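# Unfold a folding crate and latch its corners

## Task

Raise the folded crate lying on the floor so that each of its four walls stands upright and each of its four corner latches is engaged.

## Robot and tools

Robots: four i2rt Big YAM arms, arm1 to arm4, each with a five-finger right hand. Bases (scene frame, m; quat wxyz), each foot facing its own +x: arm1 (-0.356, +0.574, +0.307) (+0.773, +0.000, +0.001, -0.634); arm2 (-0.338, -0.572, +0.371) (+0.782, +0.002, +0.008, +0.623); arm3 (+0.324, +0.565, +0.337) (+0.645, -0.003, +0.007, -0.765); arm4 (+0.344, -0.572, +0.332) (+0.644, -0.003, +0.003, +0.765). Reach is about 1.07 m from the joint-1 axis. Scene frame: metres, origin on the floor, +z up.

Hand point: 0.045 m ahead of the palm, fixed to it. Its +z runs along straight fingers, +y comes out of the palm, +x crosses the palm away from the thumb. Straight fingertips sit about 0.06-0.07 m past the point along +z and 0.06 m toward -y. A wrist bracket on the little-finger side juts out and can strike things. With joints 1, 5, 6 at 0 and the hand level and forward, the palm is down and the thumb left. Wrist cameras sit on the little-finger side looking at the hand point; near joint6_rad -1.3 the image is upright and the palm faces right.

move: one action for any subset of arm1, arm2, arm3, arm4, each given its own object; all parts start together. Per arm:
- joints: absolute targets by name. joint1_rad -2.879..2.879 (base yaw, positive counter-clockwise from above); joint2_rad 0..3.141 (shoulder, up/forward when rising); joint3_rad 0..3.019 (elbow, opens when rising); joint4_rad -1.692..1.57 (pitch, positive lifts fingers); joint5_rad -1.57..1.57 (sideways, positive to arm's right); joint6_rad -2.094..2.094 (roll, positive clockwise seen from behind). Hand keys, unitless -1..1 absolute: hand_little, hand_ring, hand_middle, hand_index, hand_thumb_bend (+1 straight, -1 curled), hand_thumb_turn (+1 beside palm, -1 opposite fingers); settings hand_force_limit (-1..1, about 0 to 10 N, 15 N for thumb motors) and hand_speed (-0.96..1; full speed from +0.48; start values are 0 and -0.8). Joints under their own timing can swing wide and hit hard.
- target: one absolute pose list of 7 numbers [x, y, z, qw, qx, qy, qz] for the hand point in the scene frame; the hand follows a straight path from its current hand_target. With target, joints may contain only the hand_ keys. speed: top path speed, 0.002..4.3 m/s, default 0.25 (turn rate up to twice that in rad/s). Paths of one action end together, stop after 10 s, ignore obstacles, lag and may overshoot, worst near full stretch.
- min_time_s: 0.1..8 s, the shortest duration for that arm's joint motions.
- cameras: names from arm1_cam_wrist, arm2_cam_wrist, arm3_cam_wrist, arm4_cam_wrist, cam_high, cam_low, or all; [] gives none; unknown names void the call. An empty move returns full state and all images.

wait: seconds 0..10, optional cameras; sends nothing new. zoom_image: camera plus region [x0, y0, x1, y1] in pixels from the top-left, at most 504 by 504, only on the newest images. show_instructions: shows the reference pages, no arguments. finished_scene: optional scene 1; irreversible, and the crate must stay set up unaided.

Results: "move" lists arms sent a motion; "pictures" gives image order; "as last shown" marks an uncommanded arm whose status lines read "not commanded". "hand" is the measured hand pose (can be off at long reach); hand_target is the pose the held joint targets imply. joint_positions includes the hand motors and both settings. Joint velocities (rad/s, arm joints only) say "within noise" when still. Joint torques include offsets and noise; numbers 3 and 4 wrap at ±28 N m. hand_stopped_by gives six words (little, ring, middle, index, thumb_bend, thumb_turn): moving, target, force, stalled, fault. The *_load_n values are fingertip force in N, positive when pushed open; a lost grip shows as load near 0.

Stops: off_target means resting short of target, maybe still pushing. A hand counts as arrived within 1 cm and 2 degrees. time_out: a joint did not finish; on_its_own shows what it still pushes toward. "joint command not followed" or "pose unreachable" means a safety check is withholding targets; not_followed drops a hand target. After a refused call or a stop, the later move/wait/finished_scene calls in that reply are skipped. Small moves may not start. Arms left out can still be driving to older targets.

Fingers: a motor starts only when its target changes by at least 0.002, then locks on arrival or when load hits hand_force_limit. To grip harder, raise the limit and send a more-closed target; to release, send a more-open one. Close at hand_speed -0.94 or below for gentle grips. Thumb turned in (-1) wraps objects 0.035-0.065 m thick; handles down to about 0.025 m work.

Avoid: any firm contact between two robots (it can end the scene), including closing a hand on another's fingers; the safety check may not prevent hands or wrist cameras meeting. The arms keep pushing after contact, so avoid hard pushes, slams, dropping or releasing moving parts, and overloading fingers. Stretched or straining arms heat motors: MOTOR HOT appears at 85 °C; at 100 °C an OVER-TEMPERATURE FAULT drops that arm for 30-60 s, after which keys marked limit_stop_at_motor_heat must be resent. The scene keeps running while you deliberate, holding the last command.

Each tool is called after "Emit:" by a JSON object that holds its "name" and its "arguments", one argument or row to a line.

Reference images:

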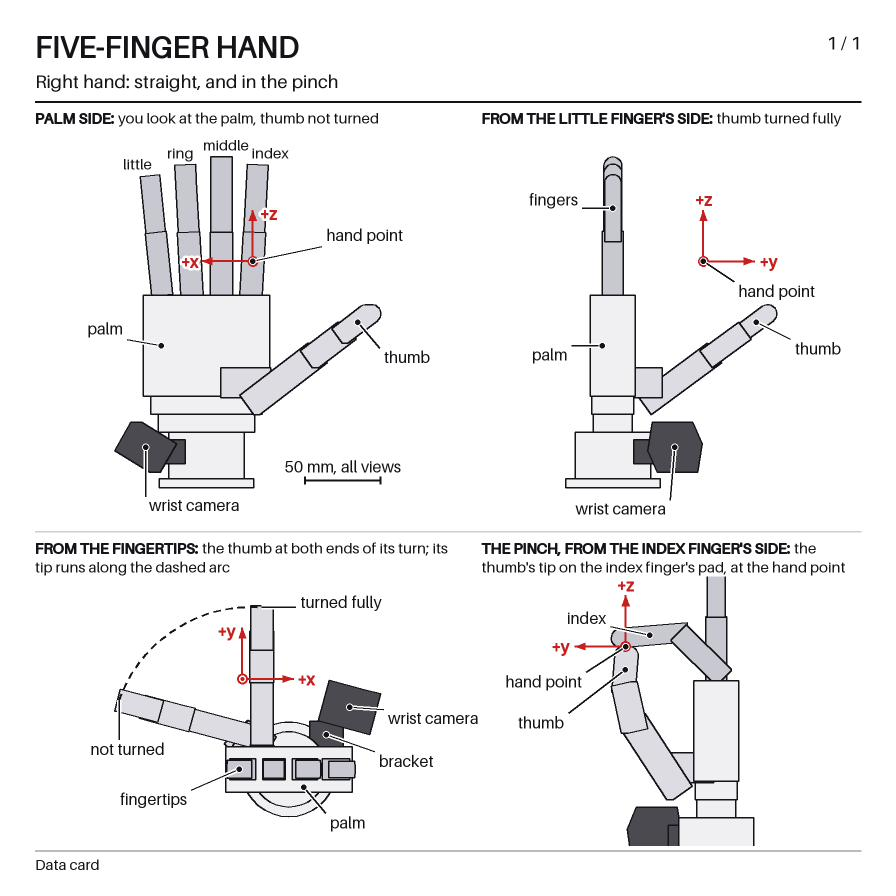

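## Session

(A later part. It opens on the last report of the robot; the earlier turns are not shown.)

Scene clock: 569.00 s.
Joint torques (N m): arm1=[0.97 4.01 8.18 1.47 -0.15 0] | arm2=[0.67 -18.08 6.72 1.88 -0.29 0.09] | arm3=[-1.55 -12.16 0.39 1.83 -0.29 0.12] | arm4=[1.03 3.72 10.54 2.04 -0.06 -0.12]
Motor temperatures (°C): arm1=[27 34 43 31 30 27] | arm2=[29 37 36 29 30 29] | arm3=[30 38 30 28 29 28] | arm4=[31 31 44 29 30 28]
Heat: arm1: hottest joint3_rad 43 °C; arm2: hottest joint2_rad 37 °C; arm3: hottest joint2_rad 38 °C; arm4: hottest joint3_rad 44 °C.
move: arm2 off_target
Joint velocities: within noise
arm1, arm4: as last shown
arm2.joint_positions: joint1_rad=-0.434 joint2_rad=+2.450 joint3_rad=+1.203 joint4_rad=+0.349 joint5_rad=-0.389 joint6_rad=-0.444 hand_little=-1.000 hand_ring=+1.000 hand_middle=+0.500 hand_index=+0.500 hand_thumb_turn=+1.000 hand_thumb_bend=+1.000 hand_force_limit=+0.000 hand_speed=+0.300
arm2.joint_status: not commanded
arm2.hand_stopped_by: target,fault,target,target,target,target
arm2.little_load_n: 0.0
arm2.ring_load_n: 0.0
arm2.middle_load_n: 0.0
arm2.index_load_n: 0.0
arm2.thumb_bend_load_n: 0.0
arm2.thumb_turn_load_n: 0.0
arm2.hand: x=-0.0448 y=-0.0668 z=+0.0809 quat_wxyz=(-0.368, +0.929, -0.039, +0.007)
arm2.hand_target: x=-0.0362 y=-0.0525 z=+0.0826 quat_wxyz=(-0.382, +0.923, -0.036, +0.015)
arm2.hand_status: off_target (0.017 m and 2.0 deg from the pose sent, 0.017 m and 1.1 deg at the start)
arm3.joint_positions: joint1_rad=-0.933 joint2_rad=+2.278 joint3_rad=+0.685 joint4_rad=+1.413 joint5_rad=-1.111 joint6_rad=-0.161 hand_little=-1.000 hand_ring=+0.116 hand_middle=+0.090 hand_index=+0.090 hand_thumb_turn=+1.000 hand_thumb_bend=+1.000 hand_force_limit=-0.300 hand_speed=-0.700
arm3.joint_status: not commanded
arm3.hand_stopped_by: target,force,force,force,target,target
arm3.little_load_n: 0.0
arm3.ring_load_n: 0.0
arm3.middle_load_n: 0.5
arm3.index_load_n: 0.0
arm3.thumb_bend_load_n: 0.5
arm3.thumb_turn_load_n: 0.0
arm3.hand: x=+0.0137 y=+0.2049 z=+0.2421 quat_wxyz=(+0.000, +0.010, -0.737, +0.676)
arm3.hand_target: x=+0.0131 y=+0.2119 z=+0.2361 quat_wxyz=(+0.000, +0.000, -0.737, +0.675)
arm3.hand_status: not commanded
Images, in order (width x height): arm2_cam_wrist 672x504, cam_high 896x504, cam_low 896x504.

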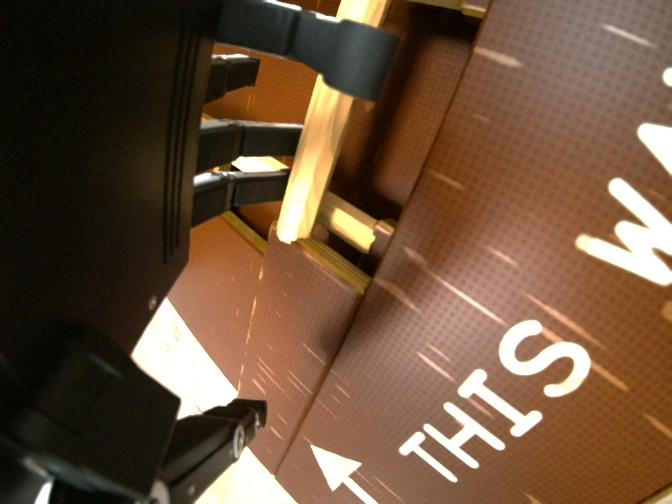

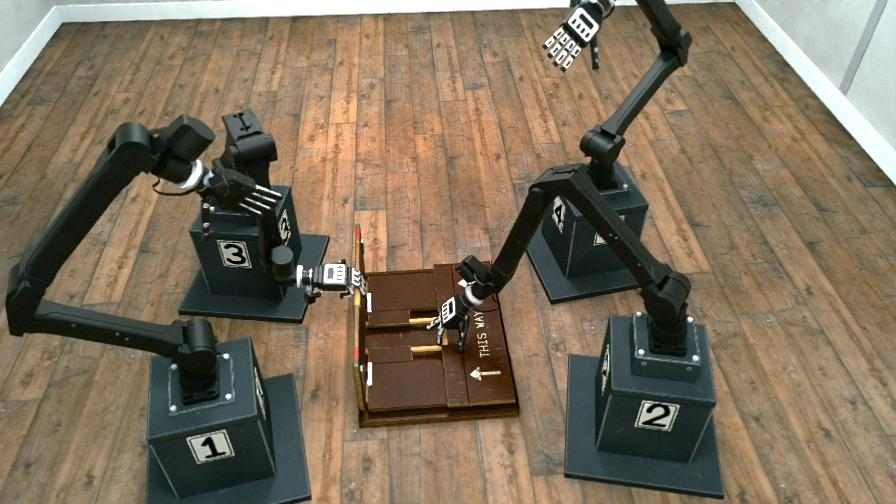

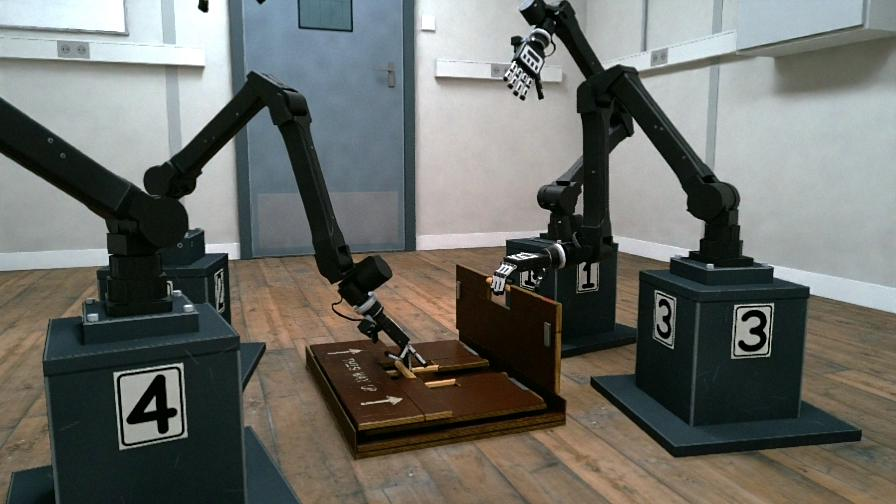

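Emit:
{"name": "move", "arguments": {
  "arm2": {"target": [-0.016, -0.040, 0.125, -0.3824, 0.9232, -0.0363, 0.0150], "speed": 0.12}
}}

Emit:
{"name": "move", "arguments": {
  "arm2": {"target": [-0.019, -0.045, 0.082, -0.3824, 0.9232, -0.0363, 0.0150], "speed": 0.1},
  "cameras": ["arm2_cam_wrist", "cam_high", "cam_low"]
}}

Emit:
{"name": "zoom_image", "arguments": {
  "camera": "cam_high",
  "region": [380, 260, 500, 380]
}}

Emit:
{"name": "zoom_image", "arguments": {
  "camera": "arm2_cam_wrist",
  "region": [200, 0, 500, 300]
}}

Emit:
{"name": "zoom_image", "arguments": {
  "camera": "cam_low",
  "region": [370, 320, 470, 420]
}}

Scene clock: 581.50 s.
Joint torques (N m): arm1=[1.08 4.01 8.2 1.48 -0.15 -0.01] | arm2=[-0.97 -20.89 7.24 0.51 -0.32 -0.06] | arm3=[-1.32 -11.75 0.36 1.85 -0.26 0.11] | arm4=[0.91 3.84 10.52 2.07 -0.07 -0.13]
Motor temperatures (°C): arm1=[27 34 43 31 30 27] | arm2=[29 36 36 29 30 29] | arm3=[30 38 30 28 29 28] | arm4=[30 31 44 29 30 28]
Heat: arm1: hottest joint3_rad 43 °C; arm2: hottest joint2_rad 36 °C; arm3: hottest joint2_rad 38 °C; arm4: hottest joint3_rad 44 °C.
move: arm2 off_target
Joint velocities: within noise
arm1, arm3, arm4: as last shown
arm1.thumb_bend_load_n: -0.5
arm1.thumb_turn_load_n: 0.5
arm2.joint_positions: joint1_rad=-0.436 joint2_rad=+2.396 joint3_rad=+1.229 joint4_rad=+0.271 joint5_rad=-0.397 joint6_rad=-0.444 hand_little=-1.000 hand_ring=+1.000 hand_middle=+0.500 hand_index=+0.500 hand_thumb_turn=+1.000 hand_thumb_bend=+1.000 hand_force_limit=+0.000 hand_speed=+0.300
arm2.joint_status: not commanded
arm2.hand_stopped_by: target,fault,target,target,target,target
arm2.little_load_n: 0.0
arm2.ring_load_n: 0.0
arm2.middle_load_n: 0.0
arm2.index_load_n: 0.0
arm2.thumb_bend_load_n: 0.0
arm2.thumb_turn_load_n: 0.0
arm2.hand: x=-0.0338 y=-0.0516 z=+0.1103 quat_wxyz=(-0.371, +0.928, -0.038, +0.005)
arm2.hand_target: x=-0.0163 y=-0.0404 z=+0.1253 quat_wxyz=(-0.382, +0.923, -0.036, +0.015)
arm2.hand_status: off_target (0.026 m and 1.9 deg from the pose sent, 0.059 m and 2.0 deg at the start)
arm3.thumb_bend_load_n: 0.0
arm4.thumb_bend_load_n: 0.5
pictures: none

Scene clock: 582.77 s.
Joint torques (N m): arm1=[1.03 3.96 8.17 1.48 -0.15 -0.01] | arm2=[-0.73 -18.96 7.08 1.96 -0.34 -0.06] | arm3=[-1.38 -12.04 0.42 1.73 -0.28 0.12] | arm4=[0.91 3.72 10.54 2.07 -0.06 -0.11]
Motor temperatures (°C): arm1=[27 34 43 31 30 27] | arm2=[29 36 36 29 30 29] | arm3=[30 38 30 28 29 28] | arm4=[30 31 44 29 30 28]
Heat: arm1: hottest joint3_rad 43 °C; arm2: hottest joint2_rad 36 °C; arm3: hottest joint2_rad 38 °C; arm4: hottest joint3_rad 44 °C.
move: arm2 off_target
Joint velocities: within noise
arm1, arm3, arm4: as last shown
arm1.thumb_bend_load_n: 0.0
arm1.thumb_turn_load_n: 0.0
arm2.joint_positions: joint1_rad=-0.438 joint2_rad=+2.466 joint3_rad=+1.254 joint4_rad=+0.305 joint5_rad=-0.398 joint6_rad=-0.444 hand_little=-1.000 hand_ring=+1.000 hand_middle=+0.500 hand_index=+0.500 hand_thumb_turn=+1.000 hand_thumb_bend=+1.000 hand_force_limit=+0.000 hand_speed=+0.300
arm2.joint_status: not commanded
arm2.hand_stopped_by: target,fault,target,target,target,target
arm2.little_load_n: 0.5
arm2.ring_load_n: 0.0
arm2.middle_load_n: 0.0
arm2.index_load_n: 0.0
arm2.thumb_bend_load_n: 0.0
arm2.thumb_turn_load_n: 0.0
arm2.hand: x=-0.0364 y=-0.0565 z=+0.0796 quat_wxyz=(-0.367, +0.929, -0.040, +0.002)
arm2.hand_target: x=-0.0192 y=-0.0456 z=+0.0828 quat_wxyz=(-0.382, +0.923, -0.036, +0.015)
arm2.hand_status: off_target (0.021 m and 2.5 deg from the pose sent, 0.033 m and 1.9 deg at the start)
arm4.thumb_bend_load_n: 0.0
Images, in order (width x height): arm2_cam_wrist 672x504, cam_high 896x504, cam_low 896x504.

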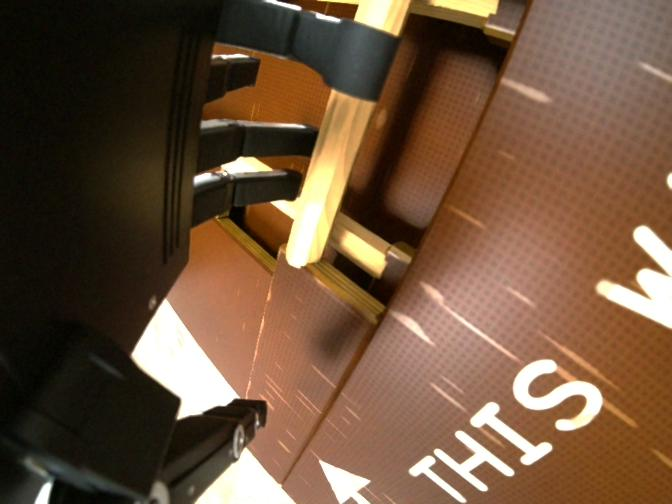

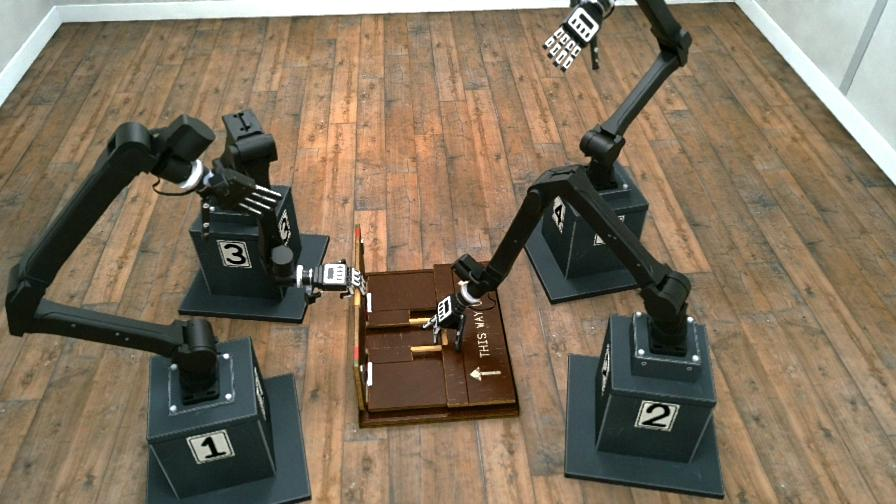

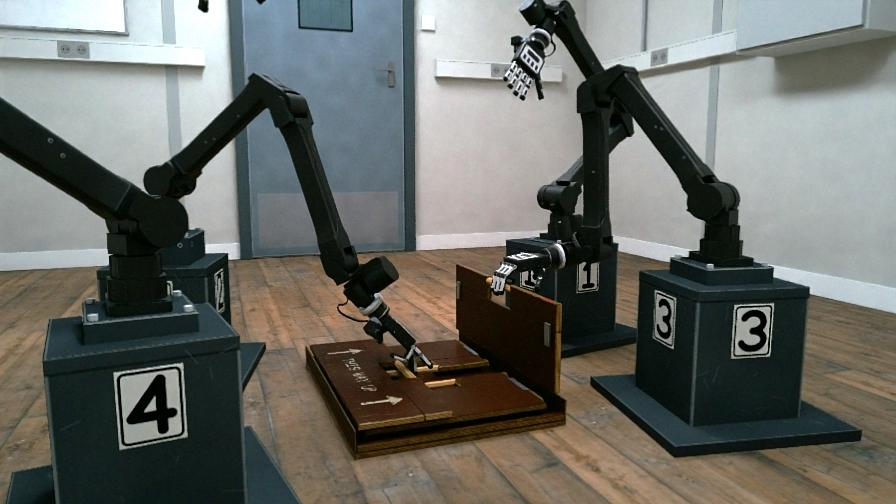

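Scaled by 4.200 from the camera's image (finer frame: 1280x720).

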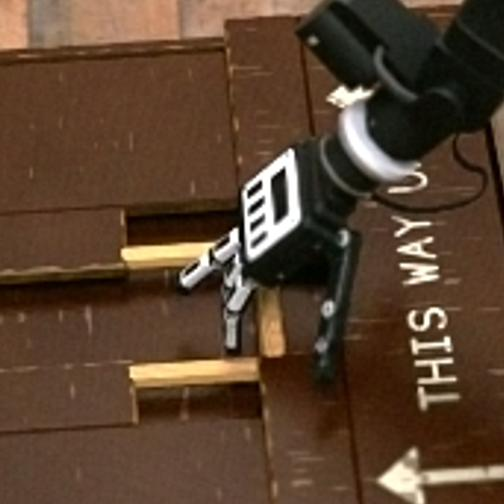

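Scaled by 1.680 from the camera's image (finer frame: 960x720).

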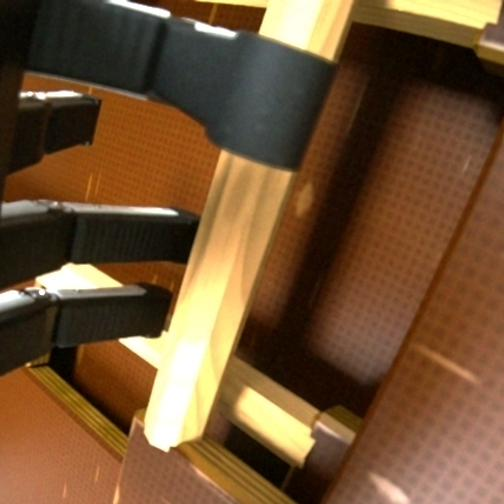

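Scaled by 5.040 from the camera's image (finer frame: 1280x720).

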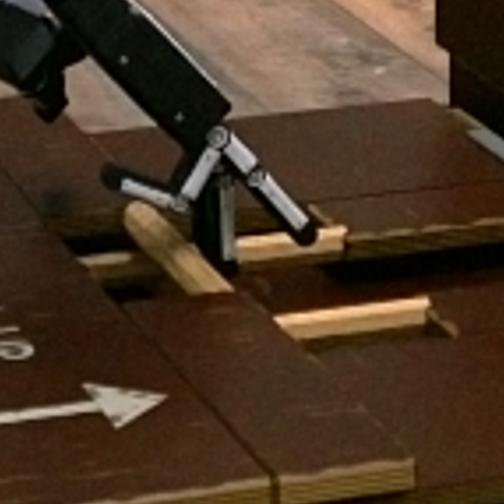

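Emit:
{"name": "move", "arguments": {
  "arm2": {"target": [-0.005, -0.041, 0.12, -0.3824, 0.9232, -0.0363, 0.0150], "speed": 0.12}
}}

Emit:
{"name": "move", "arguments": {
  "arm2": {"target": [-0.012, -0.047, 0.082, -0.3824, 0.9232, -0.0363, 0.0150], "speed": 0.1},
  "cameras": ["arm2_cam_wrist", "cam_high", "cam_low"]
}}

Emit:
{"name": "zoom_image", "arguments": {
  "camera": "cam_high",
  "region": [380, 260, 500, 380]
}}

Emit:
{"name": "zoom_image", "arguments": {
  "camera": "arm2_cam_wrist",
  "region": [200, 0, 500, 300]
}}

Emit:
{"name": "zoom_image", "arguments": {
  "camera": "cam_low",
  "region": [370, 320, 470, 420]
}}

Scene clock: 593.33 s.
Joint torques (N m): arm1=[0.97 4.01 8.18 1.47 -0.15 -0.01] | arm2=[-0.38 -21.6 7.41 0.76 -0.33 -0.11] | arm3=[-1.32 -12.16 0.4 1.81 -0.26 0.12] | arm4=[0.97 3.72 10.58 2.04 -0.06 -0.12]
Motor temperatures (°C): arm1=[27 34 43 31 30 27] | arm2=[29 36 36 29 30 29] | arm3=[30 38 30 28 29 28] | arm4=[30 31 44 29 30 28]
Heat: arm1: hottest joint3_rad 43 °C; arm2: hottest joint2_rad 36 °C; arm3: hottest joint2_rad 38 °C; arm4: hottest joint3_rad 44 °C.
move: arm2 off_target
Joint velocities: within noise
arm1, arm3, arm4: as last shown
arm2.joint_positions: joint1_rad=-0.453 joint2_rad=+2.415 joint3_rad=+1.254 joint4_rad=+0.257 joint5_rad=-0.407 joint6_rad=-0.452 hand_little=-1.000 hand_ring=+1.000 hand_middle=+0.500 hand_index=+0.500 hand_thumb_turn=+1.000 hand_thumb_bend=+1.000 hand_force_limit=+0.000 hand_speed=+0.300
arm2.joint_status: not commanded
arm2.hand_stopped_by: target,fault,target,target,target,target
arm2.little_load_n: 0.0
arm2.ring_load_n: 0.0
arm2.middle_load_n: -0.5
arm2.index_load_n: 0.0
arm2.thumb_bend_load_n: 0.0
arm2.thumb_turn_load_n: -0.5
arm2.hand: x=-0.0237 y=-0.0537 z=+0.1042 quat_wxyz=(-0.370, +0.928, -0.042, +0.003)
arm2.hand_target: x=-0.0054 y=-0.0415 z=+0.1202 quat_wxyz=(-0.382, +0.923, -0.036, +0.015)
arm2.hand_status: off_target (0.028 m and 2.2 deg from the pose sent, 0.054 m and 2.5 deg at the start)
arm3.thumb_turn_load_n: -0.5
pictures: none

Scene clock: 594.60 s.
Joint torques (N m): arm1=[0.97 4.01 8.21 1.48 -0.15 0] | arm2=[-0.03 -19.19 7.17 1.95 -0.26 -0.09] | arm3=[-1.85 -12.4 0.31 1.8 -0.28 0.1] | arm4=[1.03 3.78 10.54 2.06 -0.06 -0.12]
Motor temperatures (°C): arm1=[27 34 43 31 30 27] | arm2=[29 36 36 29 30 29] | arm3=[30 38 30 28 29 28] | arm4=[30 31 44 29 30 28]
Heat: arm1: hottest joint3_rad 43 °C; arm2: hottest joint2_rad 36 °C; arm3: hottest joint2_rad 38 °C; arm4: hottest joint3_rad 44 °C.
move: arm2 off_target
Joint velocities: within noise
arm1, arm3, arm4: as last shown
arm2.joint_positions: joint1_rad=-0.453 joint2_rad=+2.467 joint3_rad=+1.262 joint4_rad=+0.294 joint5_rad=-0.407 joint6_rad=-0.452 hand_little=-1.000 hand_ring=+1.000 hand_middle=+0.500 hand_index=+0.500 hand_thumb_turn=+1.000 hand_thumb_bend=+1.000 hand_force_limit=+0.000 hand_speed=+0.300
arm2.joint_status: not commanded
arm2.hand_stopped_by: target,fault,target,target,target,target
arm2.little_load_n: 0.0
arm2.ring_load_n: 0.0
arm2.middle_load_n: 0.0
arm2.index_load_n: 0.0
arm2.thumb_bend_load_n: 0.0
arm2.thumb_turn_load_n: 0.0
arm2.hand: x=-0.0284 y=-0.0593 z=+0.0801 quat_wxyz=(-0.367, +0.929, -0.042, +0.001)
arm2.hand_target: x=-0.0123 y=-0.0474 z=+0.0828 quat_wxyz=(-0.382, +0.923, -0.036, +0.015)
arm2.hand_status: off_target (0.021 m and 2.6 deg from the pose sent, 0.026 m and 2.2 deg at the start)
Images, in order (width x height): arm2_cam_wrist 672x504, cam_high 896x504, cam_low 896x504.

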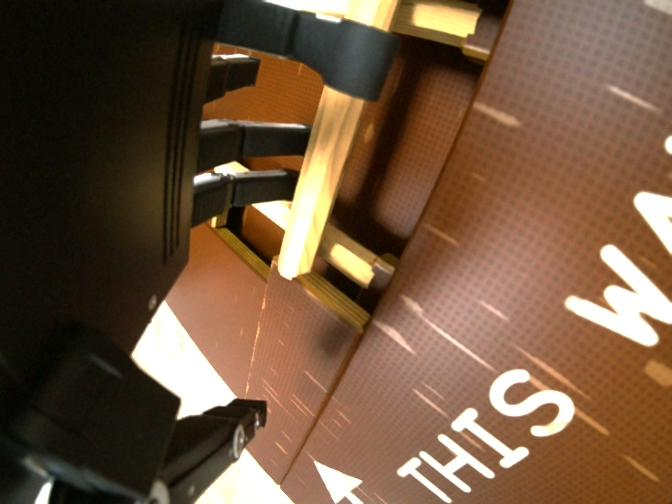

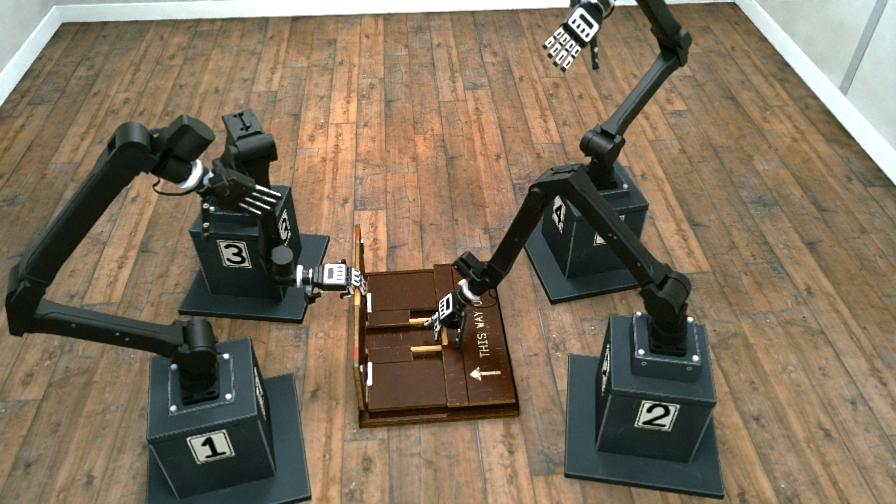

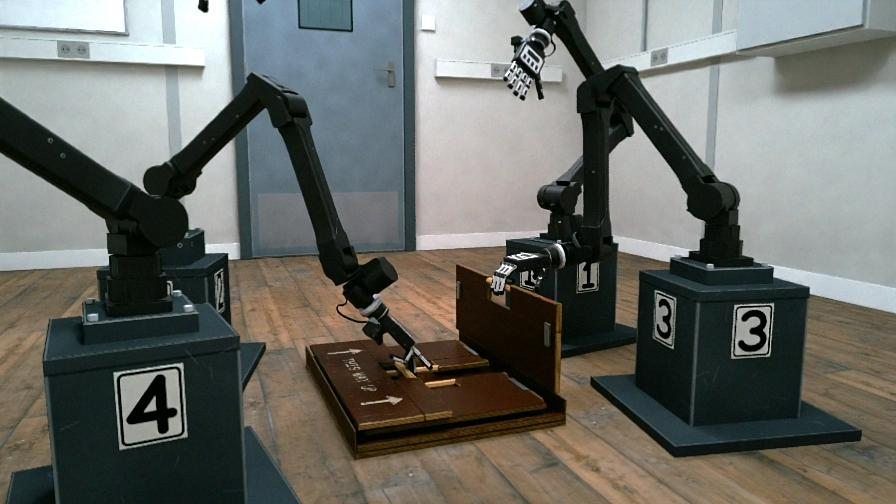

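Scaled by 4.200 from the camera's image (finer frame: 1280x720).

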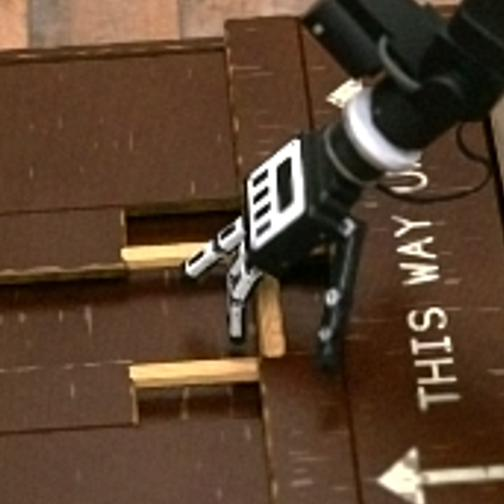

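Scaled by 1.680 from the camera's image (finer frame: 960x720).

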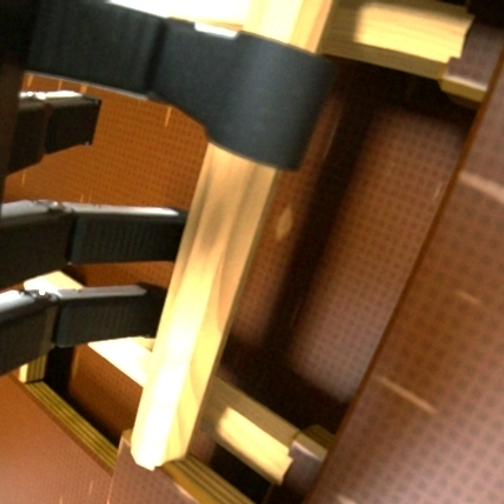

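Scaled by 5.040 from the camera's image (finer frame: 1280x720).

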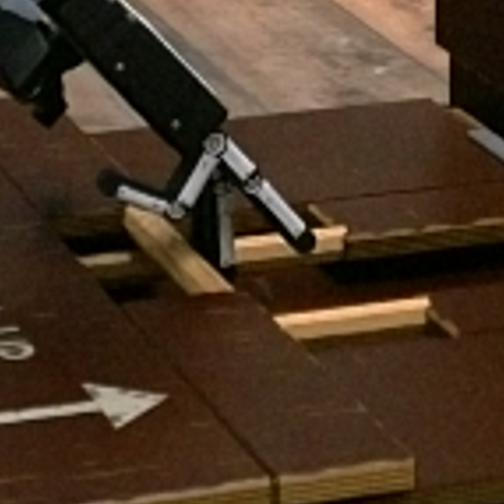

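Emit:
{"name": "move", "arguments": {
  "arm2": {"target": [-0.012, -0.045, 0.068, -0.3824, 0.9232, -0.0363, 0.0150], "speed": 0.06},
  "cameras": ["arm2_cam_wrist", "cam_high", "cam_low"]
}}

Emit:
{"name": "zoom_image", "arguments": {
  "camera": "arm2_cam_wrist",
  "region": [200, 0, 500, 300]
}}

Emit:
{"name": "zoom_image", "arguments": {
  "camera": "cam_low",
  "region": [370, 320, 470, 420]
}}

Scene clock: 600.03 s.
Joint torques (N m): arm1=[0.97 3.96 8.21 1.51 -0.14 0] | arm2=[-0.03 -18.26 7.21 1.94 -0.24 -0.04] | arm3=[-1.44 -11.99 0.39 1.85 -0.26 0.11] | arm4=[1.03 3.72 10.55 2.06 -0.06 -0.11]
Motor temperatures (°C): arm1=[27 34 43 31 30 27] | arm2=[29 36 36 29 30 29] | arm3=[30 38 30 28 29 28] | arm4=[30 31 44 29 30 28]
Heat: arm1: hottest joint3_rad 43 °C; arm2: hottest joint2_rad 36 °C; arm3: hottest joint2_rad 38 °C; arm4: hottest joint3_rad 44 °C.
move: arm2 off_target
Joint velocities: within noise
arm1, arm3, arm4: as last shown
arm2.joint_positions: joint1_rad=-0.453 joint2_rad=+2.498 joint3_rad=+1.285 joint4_rad=+0.307 joint5_rad=-0.407 joint6_rad=-0.452 hand_little=-1.000 hand_ring=+1.000 hand_middle=+0.500 hand_index=+0.500 hand_thumb_turn=+1.000 hand_thumb_bend=+1.000 hand_force_limit=+0.000 hand_speed=+0.300
arm2.joint_status: not commanded
arm2.hand_stopped_by: target,fault,target,target,target,target
arm2.little_load_n: 0.0
arm2.ring_load_n: 0.0
arm2.middle_load_n: -0.5
arm2.index_load_n: 0.0
arm2.thumb_bend_load_n: 0.0
arm2.thumb_turn_load_n: 0.0
arm2.hand: x=-0.0261 y=-0.0563 z=+0.0689 quat_wxyz=(-0.369, +0.928, -0.042, +0.003)
arm2.hand_target: x=-0.0123 y=-0.0454 z=+0.0687 quat_wxyz=(-0.382, +0.923, -0.036, +0.015)
arm2.hand_status: off_target (0.018 m and 2.3 deg from the pose sent, 0.025 m and 2.6 deg at the start)
arm3.thumb_turn_load_n: 0.0
Images, in order (width x height): arm2_cam_wrist 672x504, cam_high 896x504, cam_low 896x504.

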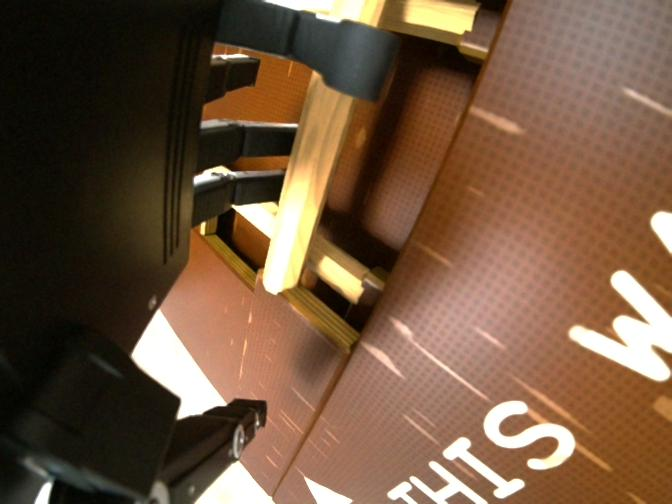

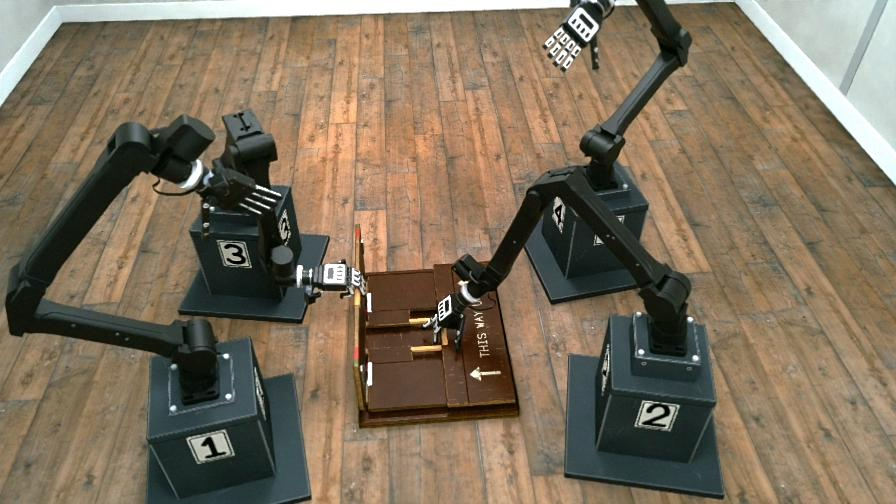

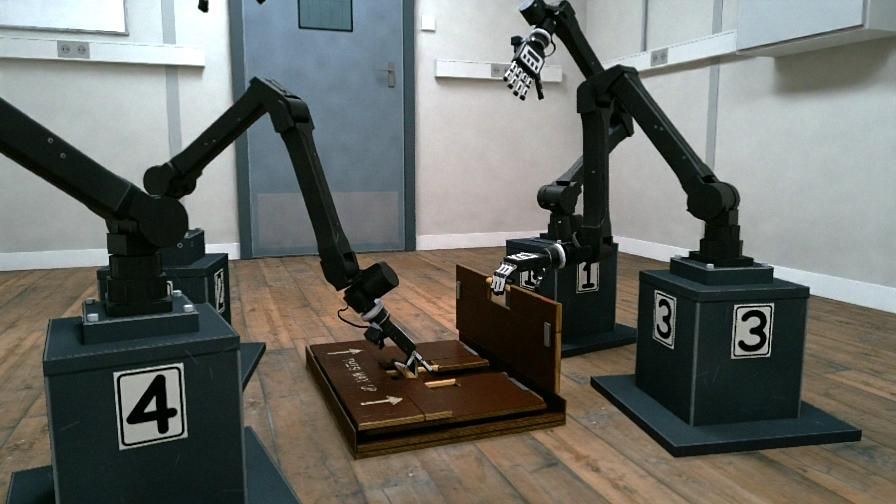

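Scaled by 1.680 from the camera's image (finer frame: 960x720).

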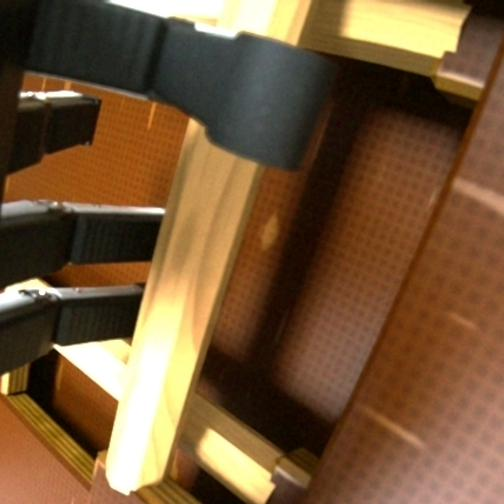

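Scaled by 5.040 from the camera's image (finer frame: 1280x720).

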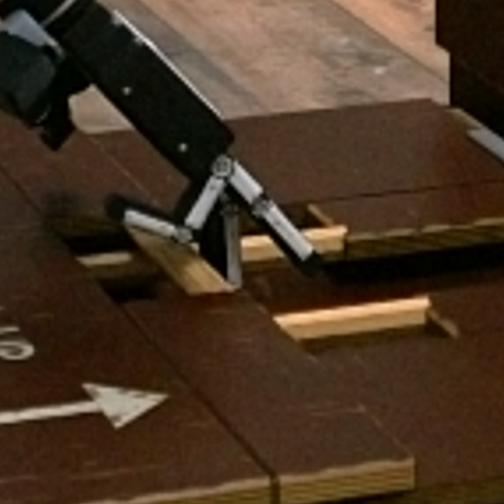

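Emit:
{"name": "move", "arguments": {
  "arm2": {"joints": {"hand_speed": -0.7, "hand_force_limit": -0.3, "hand_middle": -0.4, "hand_index": -0.4}},
  "cameras": ["arm2_cam_wrist", "cam_low"]
}}

Emit:
{"name": "zoom_image", "arguments": {
  "camera": "arm2_cam_wrist",
  "region": [200, 0, 500, 300]
}}

Emit:
{"name": "zoom_image", "arguments": {
  "camera": "cam_low",
  "region": [370, 320, 470, 420]
}}

Scene clock: 604.77 s.
Joint torques (N m): arm1=[1.03 4.01 8.21 1.48 -0.15 0] | arm2=[-0.44 -19.31 6.71 1.81 -0.18 -0.04] | arm3=[-1.44 -11.93 0.38 1.83 -0.26 0.1] | arm4=[0.97 3.66 10.54 2.06 -0.06 -0.11]
Motor temperatures (°C): arm1=[27 34 43 31 30 27] | arm2=[29 36 36 29 30 29] | arm3=[30 38 30 28 29 28] | arm4=[30 31 44 29 30 28]
Heat: arm1: hottest joint3_rad 43 °C; arm2: hottest joint2_rad 36 °C; arm3: hottest joint2_rad 38 °C; arm4: hottest joint3_rad 44 °C.
move: arm2 off_target
Joint velocities: within noise
arm1, arm3, arm4: as last shown
arm2.joint_positions: joint1_rad=-0.453 joint2_rad=+2.502 joint3_rad=+1.291 joint4_rad=+0.309 joint5_rad=-0.407 joint6_rad=-0.452 hand_little=-1.000 hand_ring=+1.000 hand_middle=+0.254 hand_index=+0.200 hand_thumb_turn=+1.000 hand_thumb_bend=+1.000 hand_force_limit=-0.300 hand_speed=-0.700
arm2.joint_status: hand_middle off_target (ended at +0.254, target -0.400); hand_index off_target (ended at +0.200, target -0.400); the others done
arm2.hand_stopped_by: target,fault,force,force,target,target
arm2.little_load_n: 0.0
arm2.ring_load_n: 0.0
arm2.middle_load_n: 0.0
arm2.index_load_n: 0.5
arm2.thumb_bend_load_n: 0.0
arm2.thumb_turn_load_n: -0.5
arm2.hand: x=-0.0245 y=-0.0543 z=+0.0684 quat_wxyz=(-0.371, +0.928, -0.041, +0.004)
arm2.hand_target: x=-0.0123 y=-0.0455 z=+0.0687 quat_wxyz=(-0.382, +0.923, -0.036, +0.015)
arm2.hand_status: not commanded
arm4.middle_load_n: -0.5
Images, in order (width x height): arm2_cam_wrist 672x504, cam_low 896x504.

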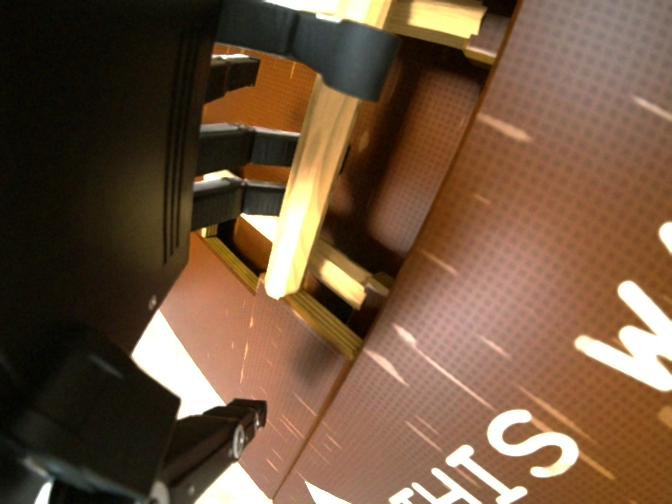

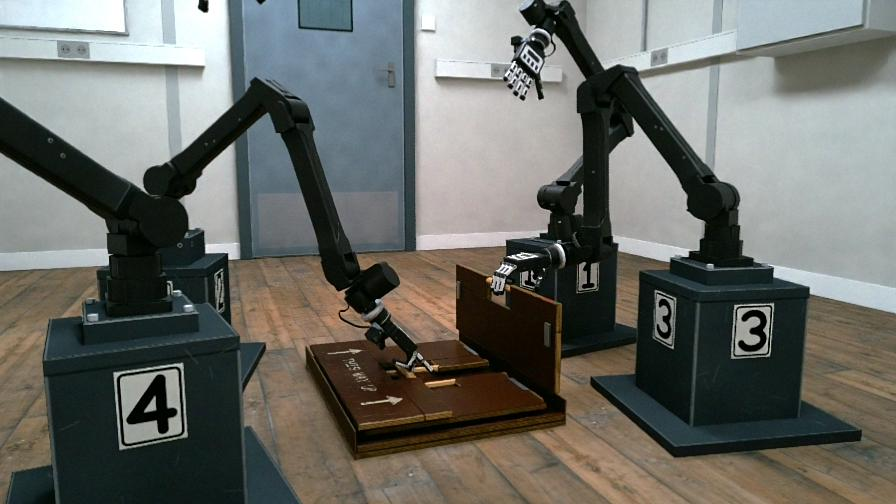

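Scaled by 1.680 from the camera's image (finer frame: 960x720).

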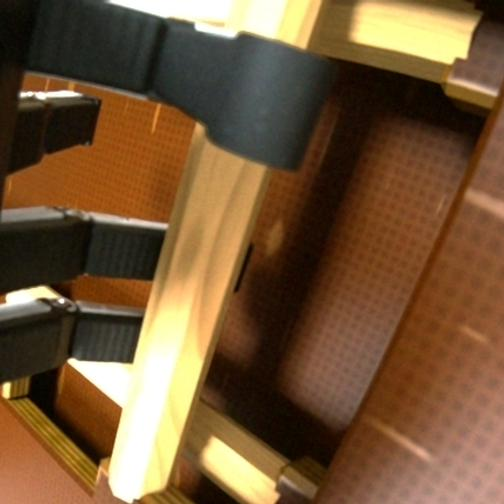

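Scaled by 5.040 from the camera's image (finer frame: 1280x720).

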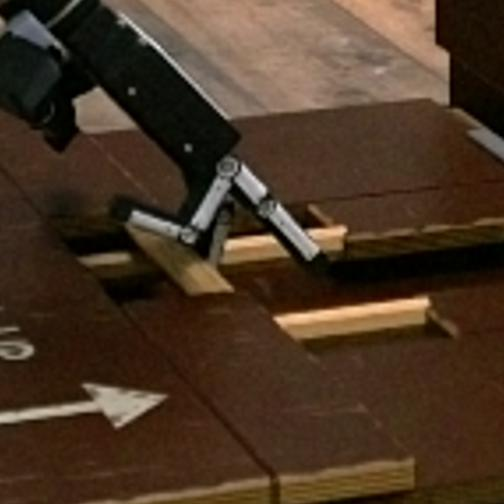

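Emit:
{"name": "move", "arguments": {
  "arm2": {"joints": {"hand_speed": -0.8, "hand_force_limit": -0.2, "hand_middle": -0.2, "hand_index": -0.2}},
  "cameras": ["arm2_cam_wrist"]
}}

Emit:
{"name": "zoom_image", "arguments": {
  "camera": "arm2_cam_wrist",
  "region": [200, 0, 500, 300]
}}

Scene clock: 608.30 s.
Joint torques (N m): arm1=[1.08 4.01 8.21 1.51 -0.15 0] | arm2=[-0.26 -19.19 6.38 1.77 -0.17 -0.04] | arm3=[-1.38 -12.1 0.34 1.8 -0.27 0.12] | arm4=[0.97 3.72 10.56 2.07 -0.07 -0.12]
Motor temperatures (°C): arm1=[27 33 43 31 30 27] | arm2=[29 36 36 29 30 29] | arm3=[30 38 30 28 29 28] | arm4=[30 31 44 29 30 28]
Heat: arm1: hottest joint3_rad 43 °C; arm2: hottest joint2_rad 36 °C; arm3: hottest joint2_rad 38 °C; arm4: hottest joint3_rad 44 °C.
move: arm2 off_target
Joint velocities: within noise
arm1.joint_positions: joint1_rad=+0.086 joint2_rad=+0.649 joint3_rad=+1.430 joint4_rad=-1.633 joint5_rad=-0.218 joint6_rad=-1.318 hand_little=+1.000 hand_ring=+1.000 hand_middle=+1.000 hand_index=+1.000 hand_thumb_turn=+1.000 hand_thumb_bend=+1.000 hand_force_limit=+0.000 hand_speed=-0.800
arm1.joint_status: not commanded
arm1.hand_stopped_by: target,target,target,target,target,target
arm1.little_load_n: 0.0
arm1.ring_load_n: 0.0
arm1.middle_load_n: 0.0
arm1.index_load_n: 0.0
arm1.thumb_bend_load_n: 0.0
arm1.thumb_turn_load_n: 0.0
arm1.hand: x=-0.3134 y=+0.3994 z=+0.7535 quat_wxyz=(+0.085, +0.694, -0.621, +0.354)
arm1.hand_target: x=-0.3133 y=+0.3990 z=+0.7616 quat_wxyz=(+0.090, +0.692, -0.617, +0.362)
arm1.hand_status: not commanded
arm2.joint_positions: joint1_rad=-0.453 joint2_rad=+2.504 joint3_rad=+1.295 joint4_rad=+0.311 joint5_rad=-0.408 joint6_rad=-0.452 hand_little=-1.000 hand_ring=+1.000 hand_middle=+0.165 hand_index=+0.184 hand_thumb_turn=+1.000 hand_thumb_bend=+1.000 hand_force_limit=-0.200 hand_speed=-0.800
arm2.joint_status: hand_middle off_target (ended at +0.165, target -0.200); hand_index off_target (ended at +0.184, target -0.200); the others done
arm2.hand_stopped_by: target,fault,force,force,target,target
arm2.little_load_n: 0.0
arm2.ring_load_n: 0.0
arm2.middle_load_n: 2.0
arm2.index_load_n: -0.5
arm2.thumb_bend_load_n: 0.0
arm2.thumb_turn_load_n: 0.0
arm2.hand: x=-0.0236 y=-0.0530 z=+0.0679 quat_wxyz=(-0.372, +0.927, -0.041, +0.005)
arm2.hand_target: x=-0.0125 y=-0.0456 z=+0.0686 quat_wxyz=(-0.382, +0.923, -0.036, +0.015)
arm2.hand_status: not commanded
arm3: as last shown
arm4.joint_positions: joint1_rad=+0.459 joint2_rad=+0.625 joint3_rad=+1.415 joint4_rad=-1.201 joint5_rad=-0.136 joint6_rad=-0.860 hand_little=+1.000 hand_ring=+1.000 hand_middle=+1.000 hand_index=+1.000 hand_thumb_turn=+1.000 hand_thumb_bend=+1.000 hand_force_limit=+0.000 hand_speed=-0.800
arm4.joint_status: not commanded
arm4.hand_stopped_by: target,target,target,target,target,target
arm4.little_load_n: 0.0
arm4.ring_load_n: 0.0
arm4.middle_load_n: 0.0
arm4.index_load_n: 0.0
arm4.thumb_bend_load_n: 0.0
arm4.thumb_turn_load_n: 0.0
arm4.hand: x=+0.1980 y=-0.3696 z=+0.8436 quat_wxyz=(-0.547, +0.590, +0.593, +0.005)
arm4.hand_target: x=+0.1989 y=-0.3708 z=+0.8539 quat_wxyz=(-0.557, +0.585, +0.590, +0.006)
arm4.hand_status: not commanded
Images, in order (width x height): arm2_cam_wrist 672x504.

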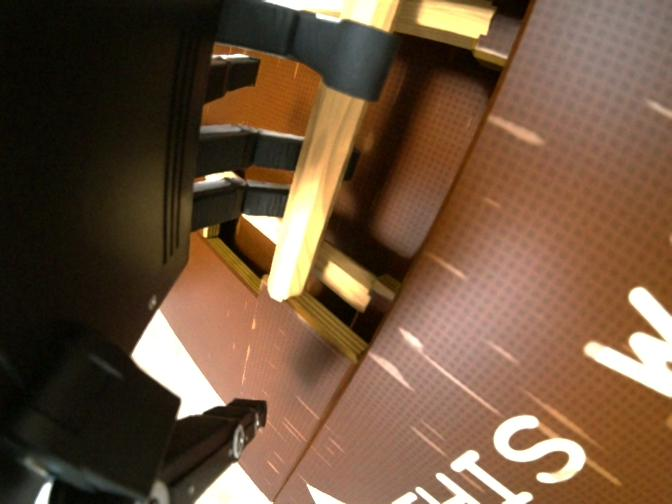

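Scaled by 1.680 from the camera's image (finer frame: 960x720).

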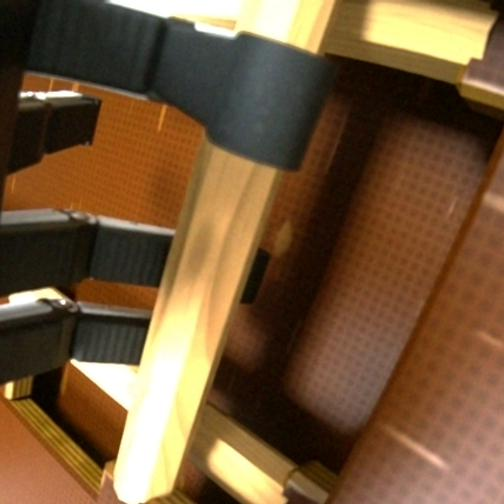

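Emit:
{"name": "move", "arguments": {
  "arm2": {"target": [-0.013, -0.0585, 0.122, -0.4223, 0.9056, -0.0356, 0.0166], "speed": 0.08},
  "cameras": ["arm2_cam_wrist", "cam_low"]
}}

Emit:
{"name": "zoom_image", "arguments": {
  "camera": "arm2_cam_wrist",
  "region": [200, 0, 500, 300]
}}

Emit:
{"name": "zoom_image", "arguments": {
  "camera": "cam_low",
  "region": [290, 210, 590, 480]
}}

Scene clock: 618.97 s.
Joint torques (N m): arm1=[1.03 4.01 8.2 1.47 -0.15 0] | arm2=[-1.49 -22.53 2.67 1.73 -0.49 0.06] | arm3=[-1.61 -12.28 0.27 1.95 -0.26 0.11] | arm4=[0.97 3.72 10.55 2.06 -0.06 -0.12]
Motor temperatures (°C): arm1=[27 33 43 31 30 27] | arm2=[29 37 36 29 30 29] | arm3=[30 38 30 28 29 28] | arm4=[30 31 44 29 30 28]
Heat: arm1: hottest joint3_rad 43 °C; arm2: hottest joint2_rad 37 °C; arm3: hottest joint2_rad 38 °C; arm4: hottest joint3_rad 44 °C.
move: arm2 off_target
Joint velocities: within noise
arm1, arm4: as last shown
arm2.joint_positions: joint1_rad=-0.468 joint2_rad=+2.427 joint3_rad=+1.202 joint4_rad=+0.404 joint5_rad=-0.460 joint6_rad=-0.452 hand_little=-1.000 hand_ring=+1.000 hand_middle=+0.165 hand_index=+0.184 hand_thumb_turn=+1.000 hand_thumb_bend=+1.000 hand_force_limit=-0.200 hand_speed=-0.800
arm2.joint_status: not commanded
arm2.hand_stopped_by: target,fault,force,force,target,target
arm2.little_load_n: 0.0
arm2.ring_load_n: 0.0
arm2.middle_load_n: 5.5
arm2.index_load_n: 0.0
arm2.thumb_bend_load_n: -0.5
arm2.thumb_turn_load_n: -0.5
arm2.hand: x=-0.0256 y=-0.0552 z=+0.1040 quat_wxyz=(-0.412, +0.911, -0.029, +0.008)
arm2.hand_target: x=-0.0132 y=-0.0583 z=+0.1212 quat_wxyz=(-0.422, +0.906, -0.036, +0.017)
arm2.hand_status: off_target (0.022 m and 1.9 deg from the pose sent, 0.055 m and 6.4 deg at the start)
arm3.joint_positions: joint1_rad=-0.933 joint2_rad=+2.278 joint3_rad=+0.685 joint4_rad=+1.413 joint5_rad=-1.111 joint6_rad=-0.161 hand_little=-1.000 hand_ring=+0.116 hand_middle=+0.090 hand_index=+0.090 hand_thumb_turn=+1.000 hand_thumb_bend=+1.000 hand_force_limit=-0.300 hand_speed=-0.700
arm3.joint_status: not commanded
arm3.hand_stopped_by: target,force,force,force,target,target
arm3.little_load_n: 0.0
arm3.ring_load_n: 0.0
arm3.middle_load_n: 0.5
arm3.index_load_n: 0.0
arm3.thumb_bend_load_n: 0.0
arm3.thumb_turn_load_n: -0.5
arm3.hand: x=+0.0137 y=+0.2049 z=+0.2421 quat_wxyz=(+0.000, +0.010, -0.737, +0.676)
arm3.hand_target: x=+0.0131 y=+0.2119 z=+0.2361 quat_wxyz=(+0.000, +0.000, -0.737, +0.675)
arm3.hand_status: not commanded
Images, in order (width x height): arm2_cam_wrist 672x504, cam_low 896x504.

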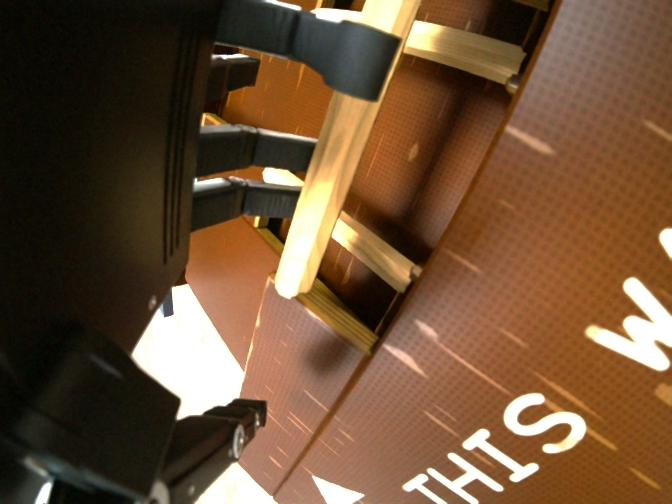

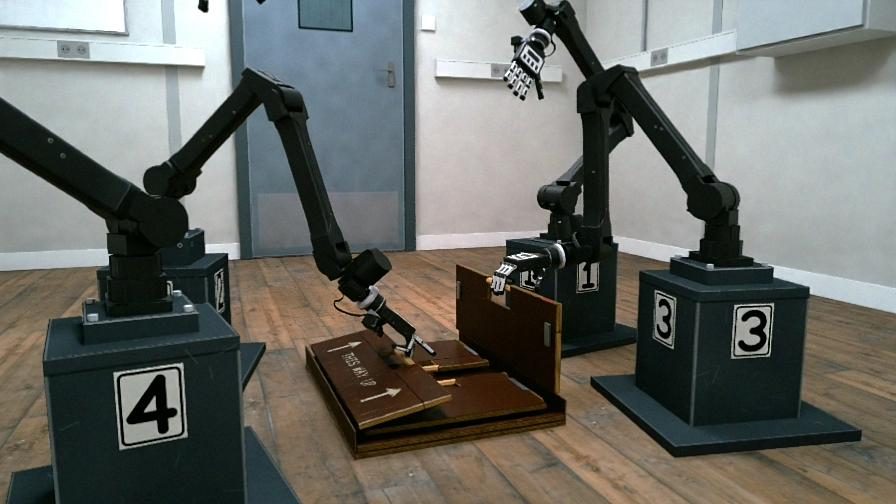

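Scaled by 1.680 from the camera's image (finer frame: 960x720).

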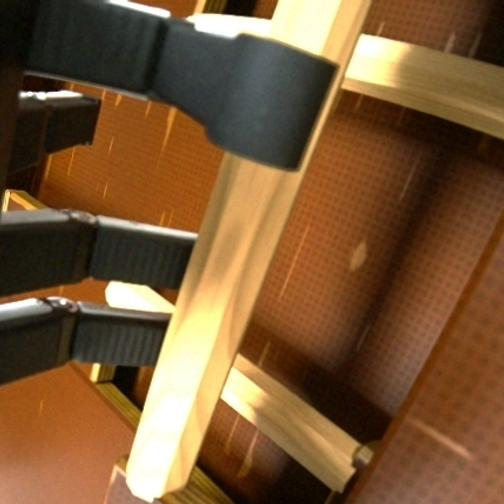

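Scaled by 1.680 from the camera's image (finer frame: 1280x720).

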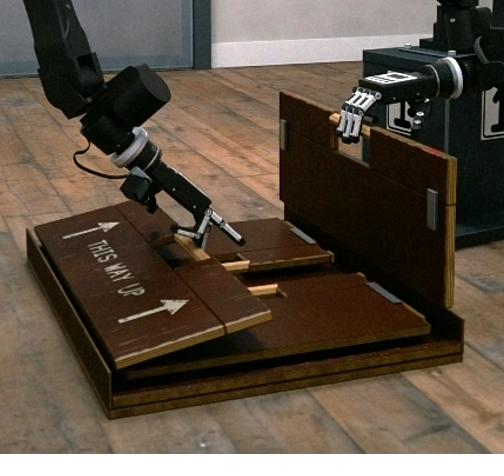

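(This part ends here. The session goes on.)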